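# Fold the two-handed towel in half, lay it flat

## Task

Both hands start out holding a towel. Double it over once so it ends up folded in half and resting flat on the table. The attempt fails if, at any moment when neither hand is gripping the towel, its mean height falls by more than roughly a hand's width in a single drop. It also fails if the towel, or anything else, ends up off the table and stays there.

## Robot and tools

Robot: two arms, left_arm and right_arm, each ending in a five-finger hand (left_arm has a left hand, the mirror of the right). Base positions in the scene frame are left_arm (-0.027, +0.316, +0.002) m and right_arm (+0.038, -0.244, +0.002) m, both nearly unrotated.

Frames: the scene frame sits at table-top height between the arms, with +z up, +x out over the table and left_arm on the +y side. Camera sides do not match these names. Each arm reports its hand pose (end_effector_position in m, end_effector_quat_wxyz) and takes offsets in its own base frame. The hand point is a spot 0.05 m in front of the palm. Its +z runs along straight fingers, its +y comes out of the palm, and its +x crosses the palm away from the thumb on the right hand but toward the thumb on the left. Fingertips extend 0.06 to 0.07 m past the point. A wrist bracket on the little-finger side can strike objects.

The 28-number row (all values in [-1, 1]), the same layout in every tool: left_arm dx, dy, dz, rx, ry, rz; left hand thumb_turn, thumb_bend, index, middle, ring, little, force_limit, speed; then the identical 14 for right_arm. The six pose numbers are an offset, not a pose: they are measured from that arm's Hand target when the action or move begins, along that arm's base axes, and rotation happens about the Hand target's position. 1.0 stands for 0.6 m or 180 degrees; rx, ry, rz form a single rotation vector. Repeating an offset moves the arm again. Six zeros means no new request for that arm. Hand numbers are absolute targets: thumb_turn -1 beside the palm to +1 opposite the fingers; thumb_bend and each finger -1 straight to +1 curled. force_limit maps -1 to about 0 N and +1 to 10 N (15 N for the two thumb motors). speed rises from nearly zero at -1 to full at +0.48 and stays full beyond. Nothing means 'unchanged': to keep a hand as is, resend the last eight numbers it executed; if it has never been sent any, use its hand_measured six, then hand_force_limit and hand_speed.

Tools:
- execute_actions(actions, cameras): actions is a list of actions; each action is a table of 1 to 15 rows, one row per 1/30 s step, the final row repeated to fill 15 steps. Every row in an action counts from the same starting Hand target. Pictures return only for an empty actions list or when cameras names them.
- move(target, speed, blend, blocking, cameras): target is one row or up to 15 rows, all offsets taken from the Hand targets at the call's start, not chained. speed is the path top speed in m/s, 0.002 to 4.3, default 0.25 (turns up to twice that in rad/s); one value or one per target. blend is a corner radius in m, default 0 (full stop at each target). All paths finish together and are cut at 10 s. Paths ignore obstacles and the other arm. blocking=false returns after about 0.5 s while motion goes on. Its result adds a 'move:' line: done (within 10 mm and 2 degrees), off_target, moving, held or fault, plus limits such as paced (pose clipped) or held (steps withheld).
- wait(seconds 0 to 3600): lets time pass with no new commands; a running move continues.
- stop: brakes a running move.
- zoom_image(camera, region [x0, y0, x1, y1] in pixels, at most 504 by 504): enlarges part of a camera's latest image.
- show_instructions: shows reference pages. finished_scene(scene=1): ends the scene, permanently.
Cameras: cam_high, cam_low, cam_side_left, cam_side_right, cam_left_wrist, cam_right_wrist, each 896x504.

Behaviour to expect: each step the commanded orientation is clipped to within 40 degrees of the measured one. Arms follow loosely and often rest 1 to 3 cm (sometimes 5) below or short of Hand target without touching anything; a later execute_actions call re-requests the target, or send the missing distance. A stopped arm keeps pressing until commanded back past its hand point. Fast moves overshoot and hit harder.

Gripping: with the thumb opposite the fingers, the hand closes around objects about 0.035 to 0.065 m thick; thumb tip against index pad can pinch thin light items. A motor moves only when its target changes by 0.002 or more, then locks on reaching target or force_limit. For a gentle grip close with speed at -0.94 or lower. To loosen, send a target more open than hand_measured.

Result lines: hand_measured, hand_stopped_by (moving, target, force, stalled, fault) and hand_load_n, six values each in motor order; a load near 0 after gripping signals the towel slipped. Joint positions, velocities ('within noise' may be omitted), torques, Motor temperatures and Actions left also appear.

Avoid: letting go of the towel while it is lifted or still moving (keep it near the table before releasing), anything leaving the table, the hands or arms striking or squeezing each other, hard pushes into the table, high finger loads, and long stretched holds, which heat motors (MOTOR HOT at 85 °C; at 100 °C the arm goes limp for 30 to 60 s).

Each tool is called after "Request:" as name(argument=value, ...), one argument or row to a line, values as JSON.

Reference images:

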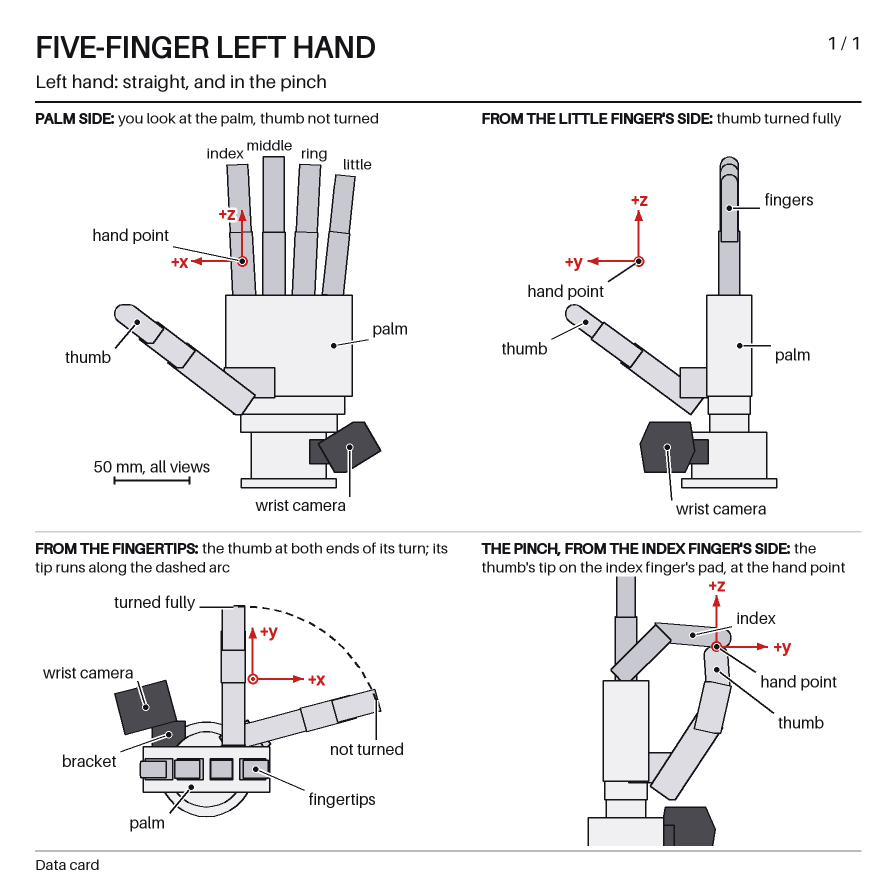

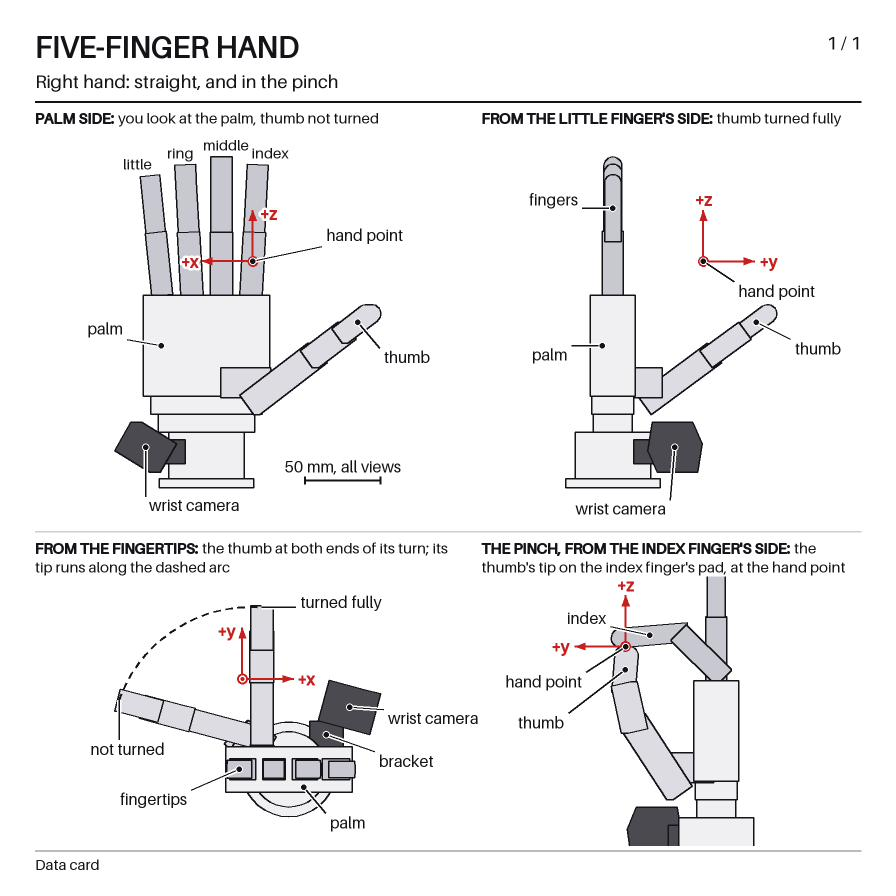

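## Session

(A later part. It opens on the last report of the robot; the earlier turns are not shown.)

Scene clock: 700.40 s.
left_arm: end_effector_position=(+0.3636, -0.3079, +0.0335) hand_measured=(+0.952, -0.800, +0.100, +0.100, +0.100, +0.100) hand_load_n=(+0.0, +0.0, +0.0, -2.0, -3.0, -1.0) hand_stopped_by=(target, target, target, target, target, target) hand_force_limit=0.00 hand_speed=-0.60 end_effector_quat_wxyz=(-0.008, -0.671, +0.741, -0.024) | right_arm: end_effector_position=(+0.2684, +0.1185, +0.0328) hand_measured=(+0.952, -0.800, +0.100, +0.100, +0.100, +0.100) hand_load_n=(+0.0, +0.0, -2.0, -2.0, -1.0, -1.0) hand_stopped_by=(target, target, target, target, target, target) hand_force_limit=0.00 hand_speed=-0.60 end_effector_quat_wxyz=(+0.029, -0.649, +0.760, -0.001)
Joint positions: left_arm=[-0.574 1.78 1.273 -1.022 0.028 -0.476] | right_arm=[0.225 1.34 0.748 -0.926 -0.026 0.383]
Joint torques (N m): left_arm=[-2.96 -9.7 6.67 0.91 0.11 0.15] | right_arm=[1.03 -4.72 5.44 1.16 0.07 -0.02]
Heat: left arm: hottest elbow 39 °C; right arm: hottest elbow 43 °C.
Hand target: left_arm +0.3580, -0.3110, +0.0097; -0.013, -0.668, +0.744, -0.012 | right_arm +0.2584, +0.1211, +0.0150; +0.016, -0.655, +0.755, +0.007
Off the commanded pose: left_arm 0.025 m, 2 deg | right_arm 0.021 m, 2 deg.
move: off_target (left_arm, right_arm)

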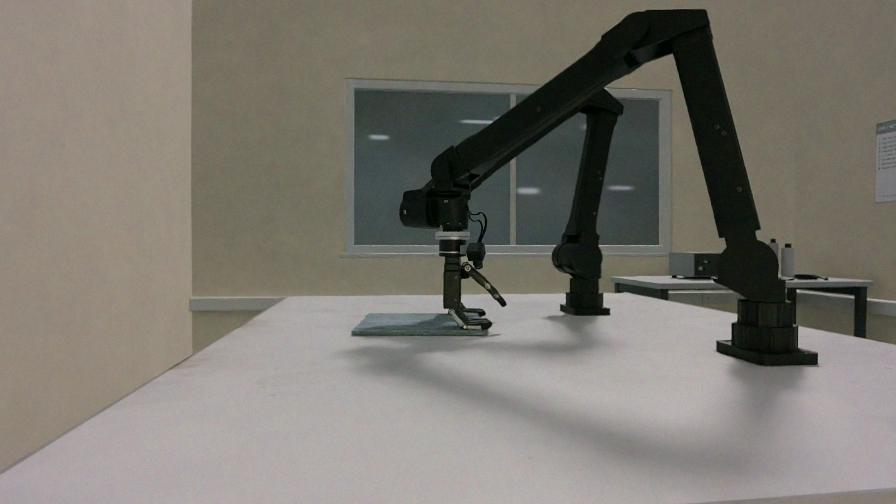

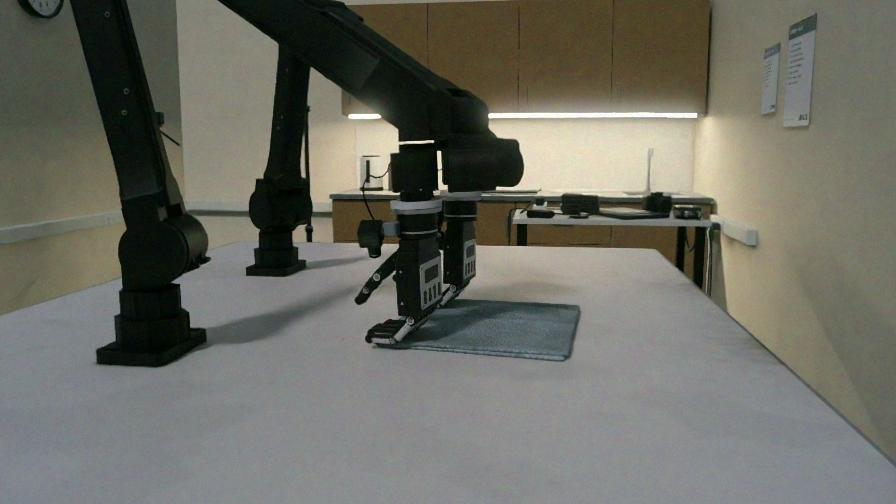

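Request:
move(
  target=[
    [0, 0, 0.1333, 0,0,0, 0.952,-0.8,0.1,0.1,0.1,0.1,0.0,-0.6, 0,0,0.125,0,0,0, 0.952,-0.8,0.1,0.1,0.1,0.1,0.0,-0.6],
    [0, 0.15, 0.2333, 0,0,0, 0.952,-0.8,0.1,0.1,0.1,0.1,0.0,-0.6, 0.021,0.158,0.07,0,0,0, 0.952,-0.8,0.1,0.1,0.1,0.1,0.0,-0.6],
  ],
  speed=0.08,
  blend=[0.01,0],
  cameras=["all"],
)

Scene clock: 709.47 s.
left_arm: end_effector_position=(+0.3587, -0.2237, +0.1462) hand_measured=(+0.952, -0.800, +0.100, +0.100, +0.100, +0.100) hand_load_n=(+0.0, +0.0, +0.0, +0.0, +0.0, +0.0) hand_stopped_by=(target, target, target, target, target, target) hand_force_limit=0.00 hand_speed=-0.60 end_effector_quat_wxyz=(-0.011, -0.670, +0.742, -0.013) | right_arm: end_effector_position=(+0.2532, +0.2023, +0.0486) hand_measured=(+0.952, -0.800, +0.100, +0.100, +0.100, +0.100) hand_load_n=(+0.0, +0.0, +0.0, +0.0, +0.0, +0.0) hand_stopped_by=(target, target, target, target, target, target) hand_force_limit=0.00 hand_speed=-0.60 end_effector_quat_wxyz=(-0.002, -0.655, +0.756, +0.012)
Joint positions: left_arm=[-0.428 1.577 1.325 -1.303 0.03 -0.326] | right_arm=[0.476 1.404 0.853 -1.029 -0.023 0.618]
Joint torques (N m): left_arm=[-1.49 -13.1 8.87 -0.58 0.08 0.28] | right_arm=[0.67 -7.53 11.71 0.1 0.16 0.12]
Heat: left arm: hottest elbow 38 °C; right arm: hottest elbow 42 °C.
Hand target: left_arm +0.3579, -0.2211, +0.1496; -0.013, -0.668, +0.744, -0.012 | right_arm +0.2710, +0.2159, +0.0570; +0.016, -0.655, +0.755, +0.007
Off the commanded pose: left_arm 0.004 m, 0 deg | right_arm 0.024 m, 2 deg.
move: off_target (right_arm)
cam_left_wrist: T_world_to_cam=[[0.93241, -0.36132, -0.00707, -0.41009], [-0.29545, -0.7734, 0.56086, -0.15203], [-0.20812, -0.52086, -0.82788, 0.19072]] pos_world=[0.37715, -0.16641, 0.24026]
cam_right_wrist: T_world_to_cam=[[-0.99486, -0.09304, 0.04003, 0.26423], [-0.05978, 0.85841, 0.50947, -0.18448], [-0.08176, 0.50446, -0.85956, 0.06888]] pos_world=[0.25748, 0.14819, 0.14262]

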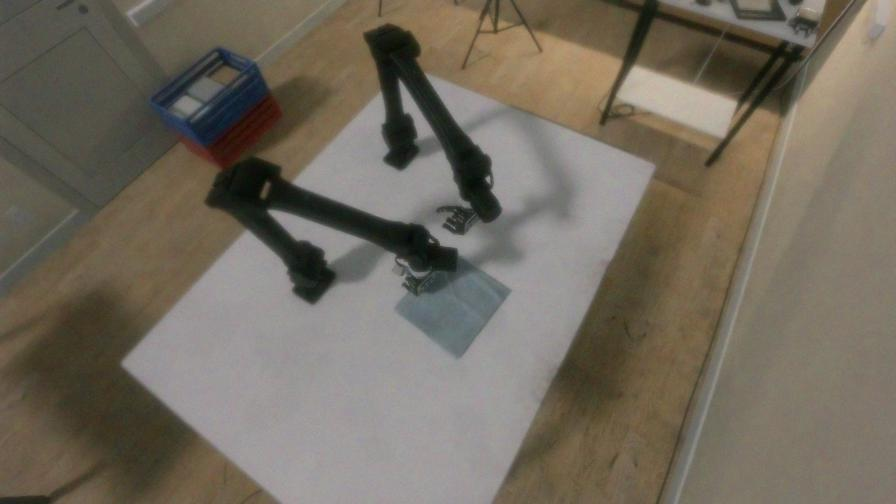

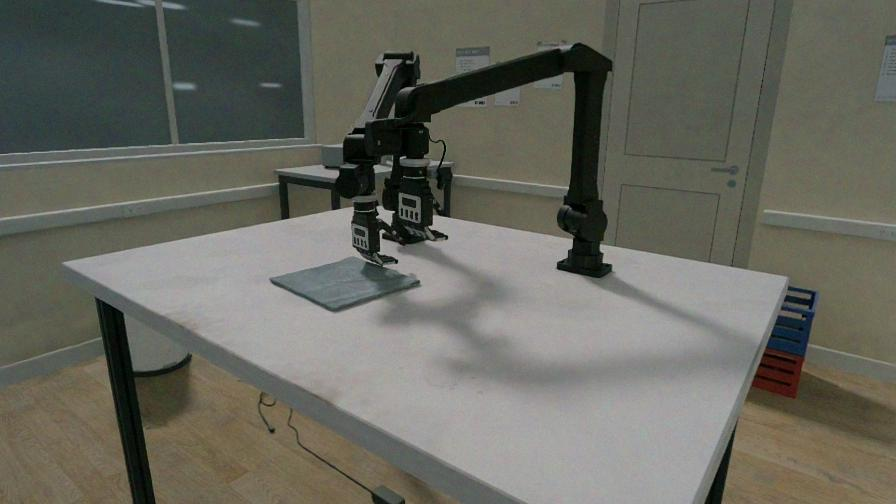

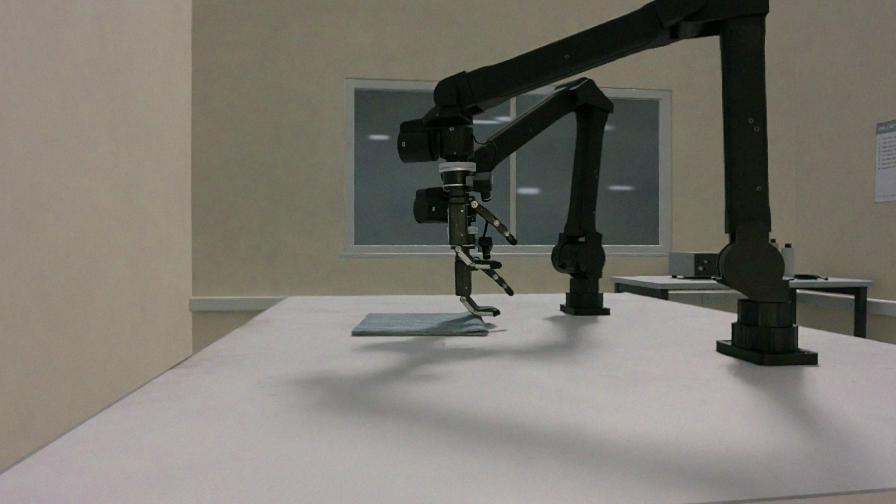

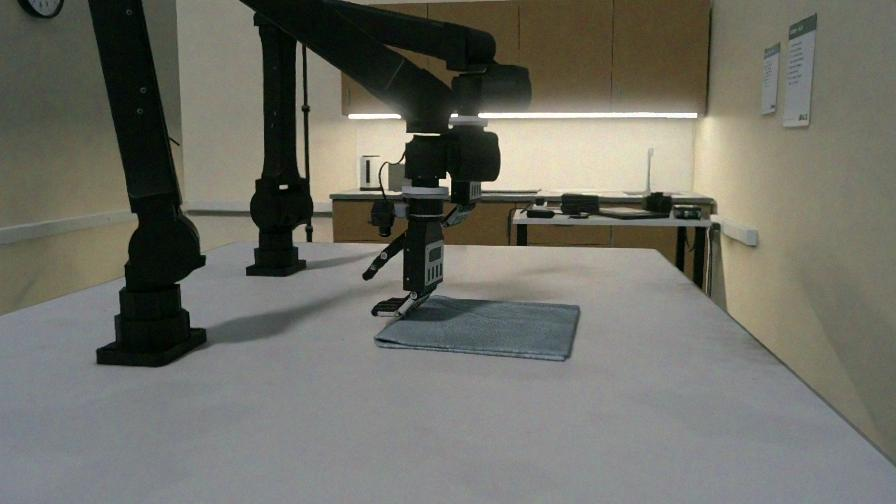

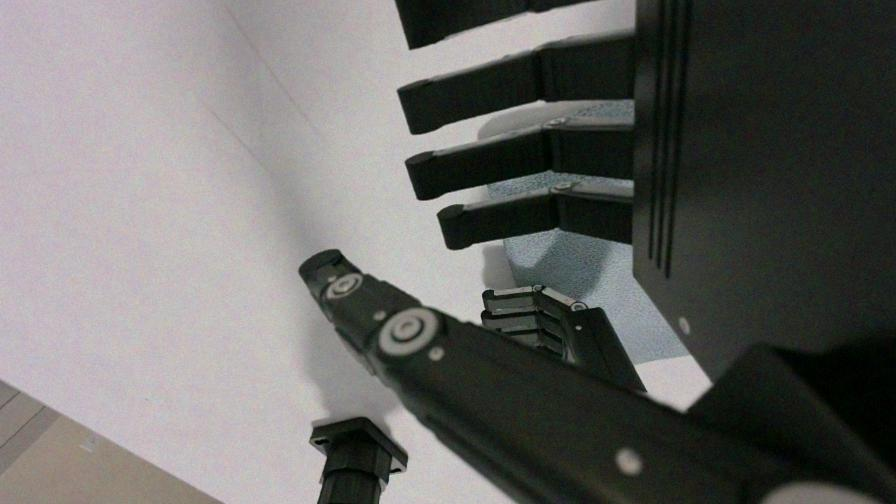

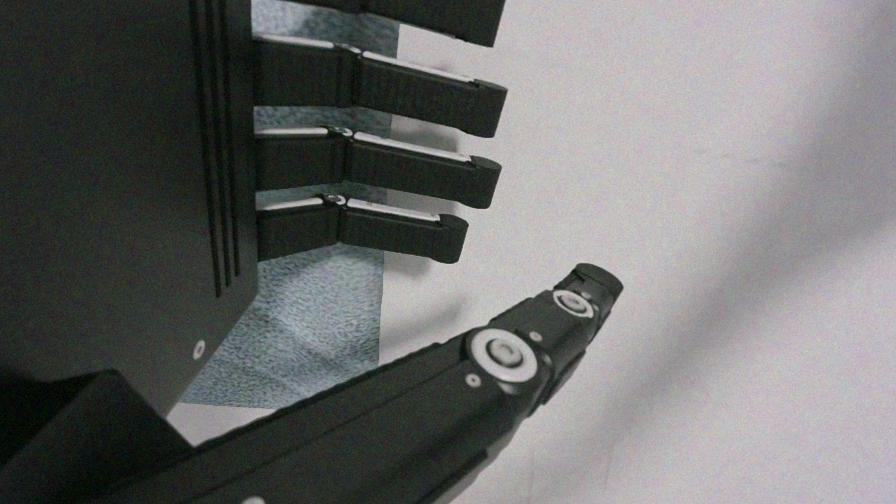

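Request:
move(
  target=[
    [0, 0, 0, 0,0,0, 0.952,-0.8,0.1,0.1,0.1,0.1,0.0,-0.6, 0.033,0.0,0.0167,0,0,0, 0.952,-0.8,0.1,0.1,0.1,0.1,0.0,-0.6],
    [0, 0, 0, 0,0,0, 0.952,-0.8,0.1,0.1,0.1,0.1,0.0,-0.6, 0.033,0.0,-0.058,0,0,0, 0.952,-0.8,0.1,0.1,0.1,0.1,0.0,-0.6],
  ],
  speed=0.04,
  cameras=["cam_side_left","cam_side_right","cam_right_wrist"],
)

Scene clock: 716.93 s.
left_arm: end_effector_position=(+0.3587, -0.2237, +0.1462) hand_measured=(+0.952, -0.800, +0.100, +0.100, +0.100, +0.100) hand_load_n=(+0.0, +0.0, +0.0, +0.0, +0.0, +0.0) hand_stopped_by=(target, target, target, target, target, target) hand_force_limit=0.00 hand_speed=-0.60 end_effector_quat_wxyz=(-0.011, -0.670, +0.742, -0.013) | right_arm: end_effector_position=(+0.2927, +0.2223, +0.0365) hand_measured=(+0.952, -0.800, +0.100, +0.100, +0.100, +0.100) hand_load_n=(+0.0, +0.0, -0.5, -1.5, +0.0, -1.5) hand_stopped_by=(target, target, target, target, target, target) hand_force_limit=0.00 hand_speed=-0.60 end_effector_quat_wxyz=(+0.026, -0.656, +0.754, +0.005)
Joint positions: left_arm=[-0.428 1.577 1.325 -1.303 0.03 -0.326] | right_arm=[0.475 1.494 0.915 -0.943 -0.022 0.614]
Joint torques (N m): left_arm=[0.21 -12.22 9.01 -0.61 0.09 0.31] | right_arm=[-1.26 -7.77 6.35 0.73 0.15 -0.11]
Heat: left arm: hottest elbow 37 °C; right arm: hottest elbow 43 °C.
Hand target: left_arm +0.3579, -0.2211, +0.1496; -0.013, -0.668, +0.744, -0.012 | right_arm +0.2908, +0.2159, +0.0221; +0.016, -0.655, +0.755, +0.007
Off the commanded pose: left_arm 0.004 m, 0 deg | right_arm 0.016 m, 1 deg.
move: off_target (right_arm)
cam_right_wrist: T_world_to_cam=[[-0.99516, -0.09719, -0.01446, 0.30882], [-0.09015, 0.84443, 0.52803, -0.18176], [-0.03911, 0.52677, -0.8491, 0.0339]] pos_world=[0.29227, 0.16564, 0.12922]

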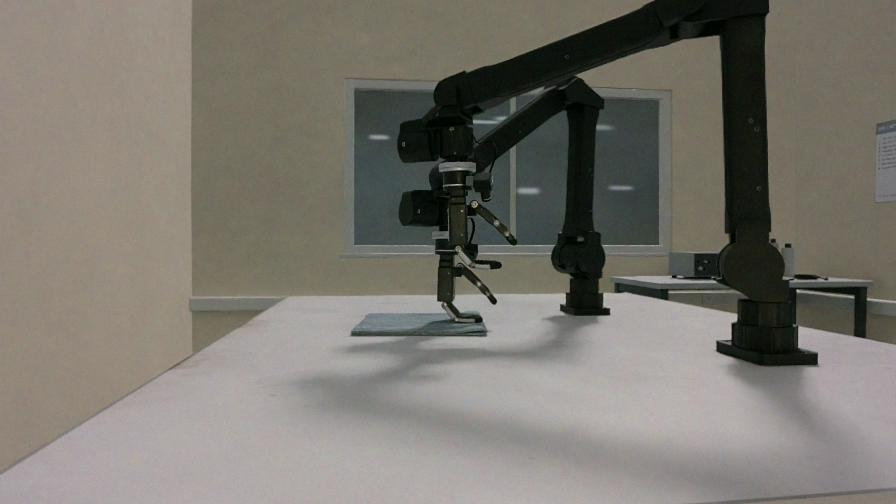

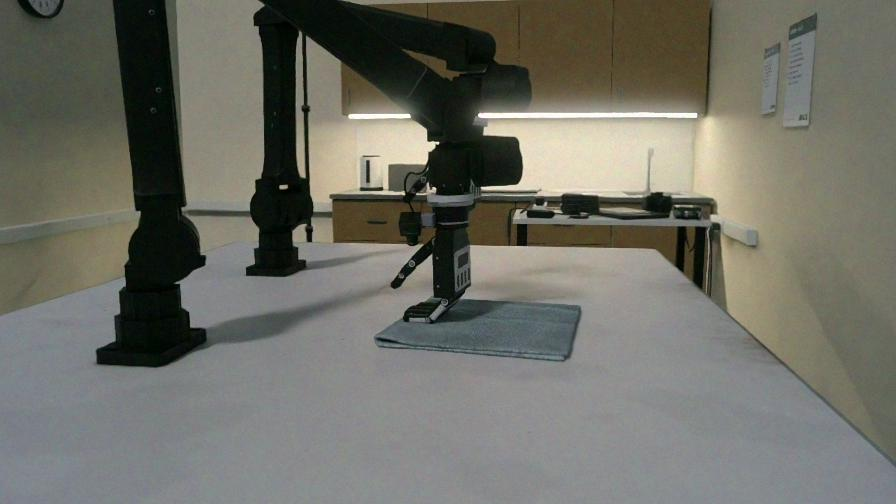

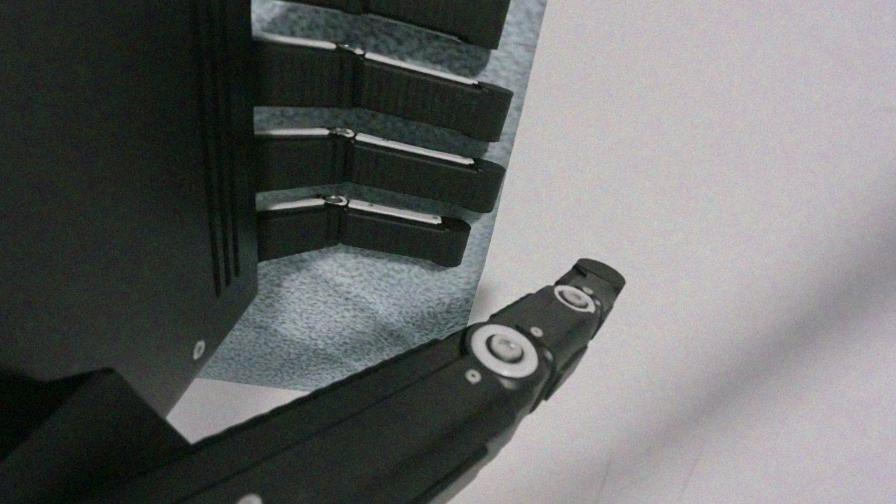

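Request:
move(
  target=[
    [0, 0.1, 0.05, 0,0,0, 0.952,-0.8,0.1,0.1,0.1,0.1,0.0,-0.6, 0.0,0.0,0.2,0,0,0, 0.952,-0.8,0.1,0.1,0.1,0.1,0.0,-0.6],
    [0, 0.25, 0.1, 0,0,0, 0.952,-0.8,0.1,0.1,0.1,0.1,0.0,-0.6, 0.0,-0.4,0.25,0,0,0, 0.952,-0.8,0.1,0.1,0.1,0.1,0.0,-0.6],
  ],
  speed=0.15,
  blend=[0.02,0],
  cameras=["all"],
)

Request:
zoom_image(
  camera="cam_side_left",
  region=[320, 280, 520, 360],
)

Request:
zoom_image(
  camera="cam_side_right",
  region=[350, 260, 610, 390],
)

Request:
zoom_image(
  camera="cam_low",
  region=[250, 240, 440, 330],
)

Request:
zoom_image(
  camera="cam_high",
  region=[380, 230, 530, 370],
)

Scene clock: 728.27 s.
left_arm: end_effector_position=(+0.3539, -0.0730, +0.1987) hand_measured=(+0.952, -0.800, +0.100, +0.100, +0.100, +0.100) hand_load_n=(+0.0, +0.0, +0.0, +0.0, +0.0, +0.5) hand_stopped_by=(target, target, target, target, target, target) hand_force_limit=0.00 hand_speed=-0.60 end_effector_quat_wxyz=(-0.018, -0.670, +0.743, -0.004) | right_arm: end_effector_position=(+0.2783, -0.0196, +0.1604) hand_measured=(+0.952, -0.800, +0.100, +0.100, +0.100, +0.100) hand_load_n=(+0.5, -0.5, +0.5, +0.0, +0.0, +0.0) hand_stopped_by=(target, target, target, target, target, target) hand_force_limit=0.00 hand_speed=-0.60 end_effector_quat_wxyz=(+0.007, -0.653, +0.757, +0.016)
Joint positions: left_arm=[-0.1 1.456 1.325 -1.459 0.032 0.003] | right_arm=[-0.192 1.26 1.034 -1.362 -0.031 -0.044]
Joint torques (N m): left_arm=[-0.03 -10.34 10.86 -0.81 0.06 0.23] | right_arm=[-0.73 -7.12 12.79 -0.58 0.01 -0.12]
Heat: left arm: hottest elbow 36 °C; right arm: hottest elbow 42 °C.
Hand target: left_arm +0.3579, -0.0711, +0.2096; -0.013, -0.668, +0.744, -0.012 | right_arm +0.2907, -0.0241, +0.1721; +0.016, -0.655, +0.755, +0.007
Off the commanded pose: left_arm 0.012 m, 1 deg | right_arm 0.018 m, 2 deg.
move: off_target (left_arm, right_arm)
cam_left_wrist: T_world_to_cam=[[0.93146, -0.36253, -0.03095, -0.34587], [-0.28299, -0.7753, 0.56465, -0.07161], [-0.2287, -0.51719, -0.82475, 0.31866]] pos_world=[0.37478, -0.0161, 0.29255]
cam_right_wrist: T_world_to_cam=[[-0.99559, -0.0888, 0.03017, 0.26582], [-0.05989, 0.84952, 0.52414, -0.05194], [-0.07217, 0.52002, -0.8511, 0.27536]] pos_world=[0.28141, -0.07546, 0.25357]

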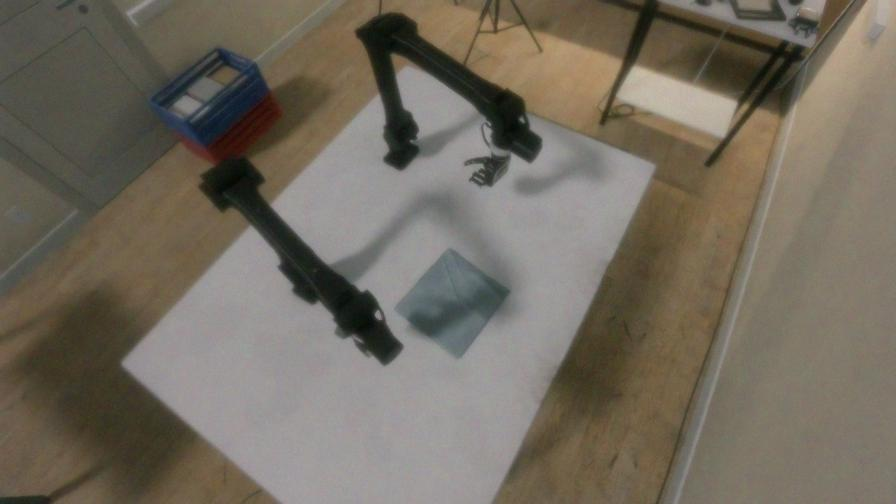

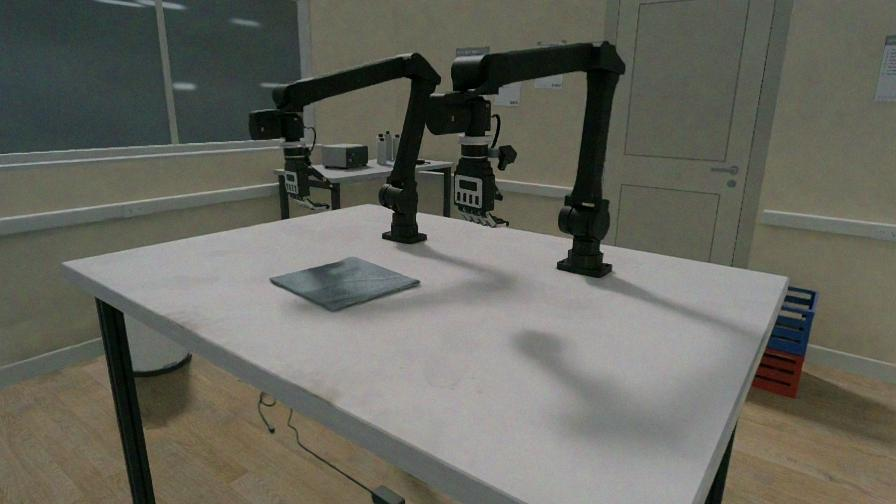

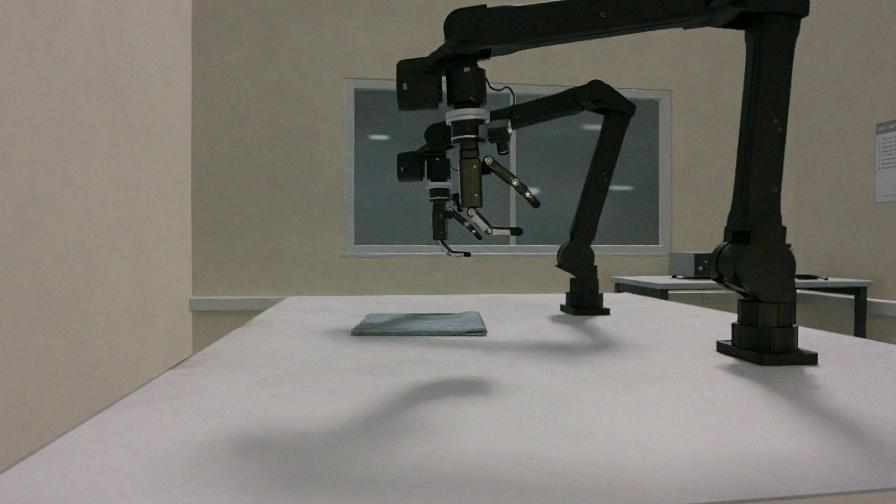

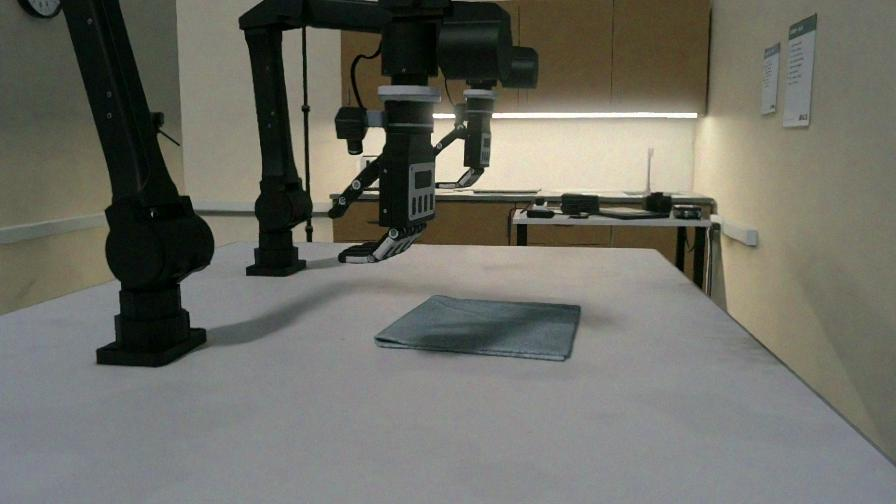

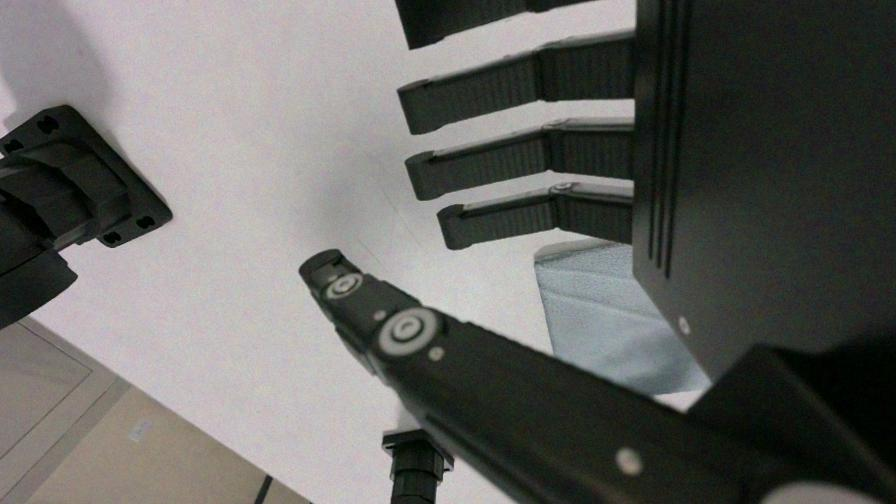

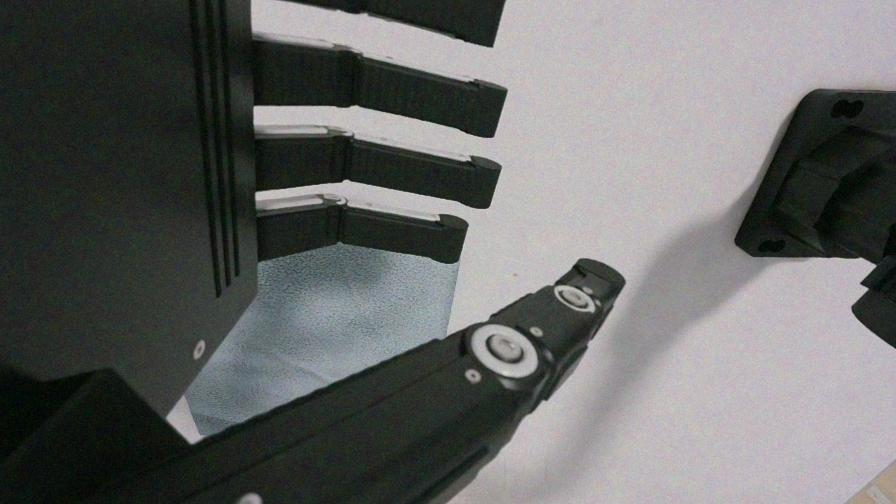

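Scaled by 2.520 from the camera's image (finer frame: 1280x720).

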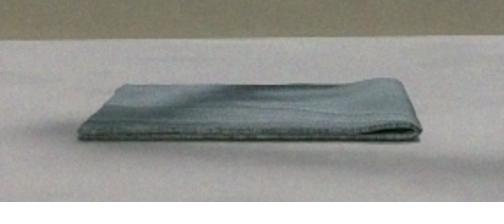

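Scaled by 1.938 from the camera's image (finer frame: 1280x720).

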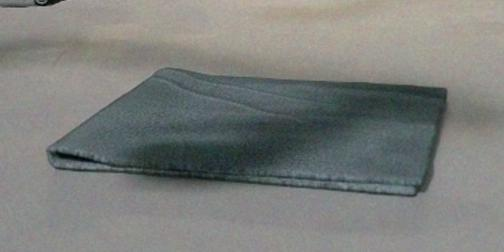

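Scaled by 2.653 from the camera's image (finer frame: 1280x720).

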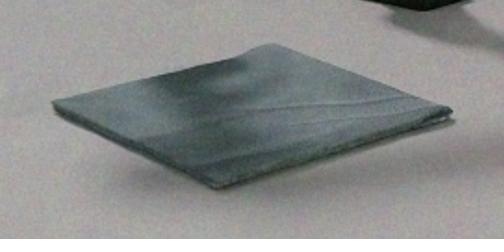

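Scaled by 3.360 from the camera's image (finer frame: 1280x720).

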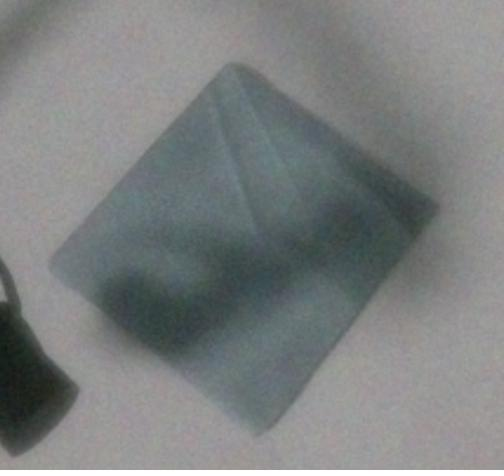

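Request:
finished_scene(
)

The scene is finished: the task was done.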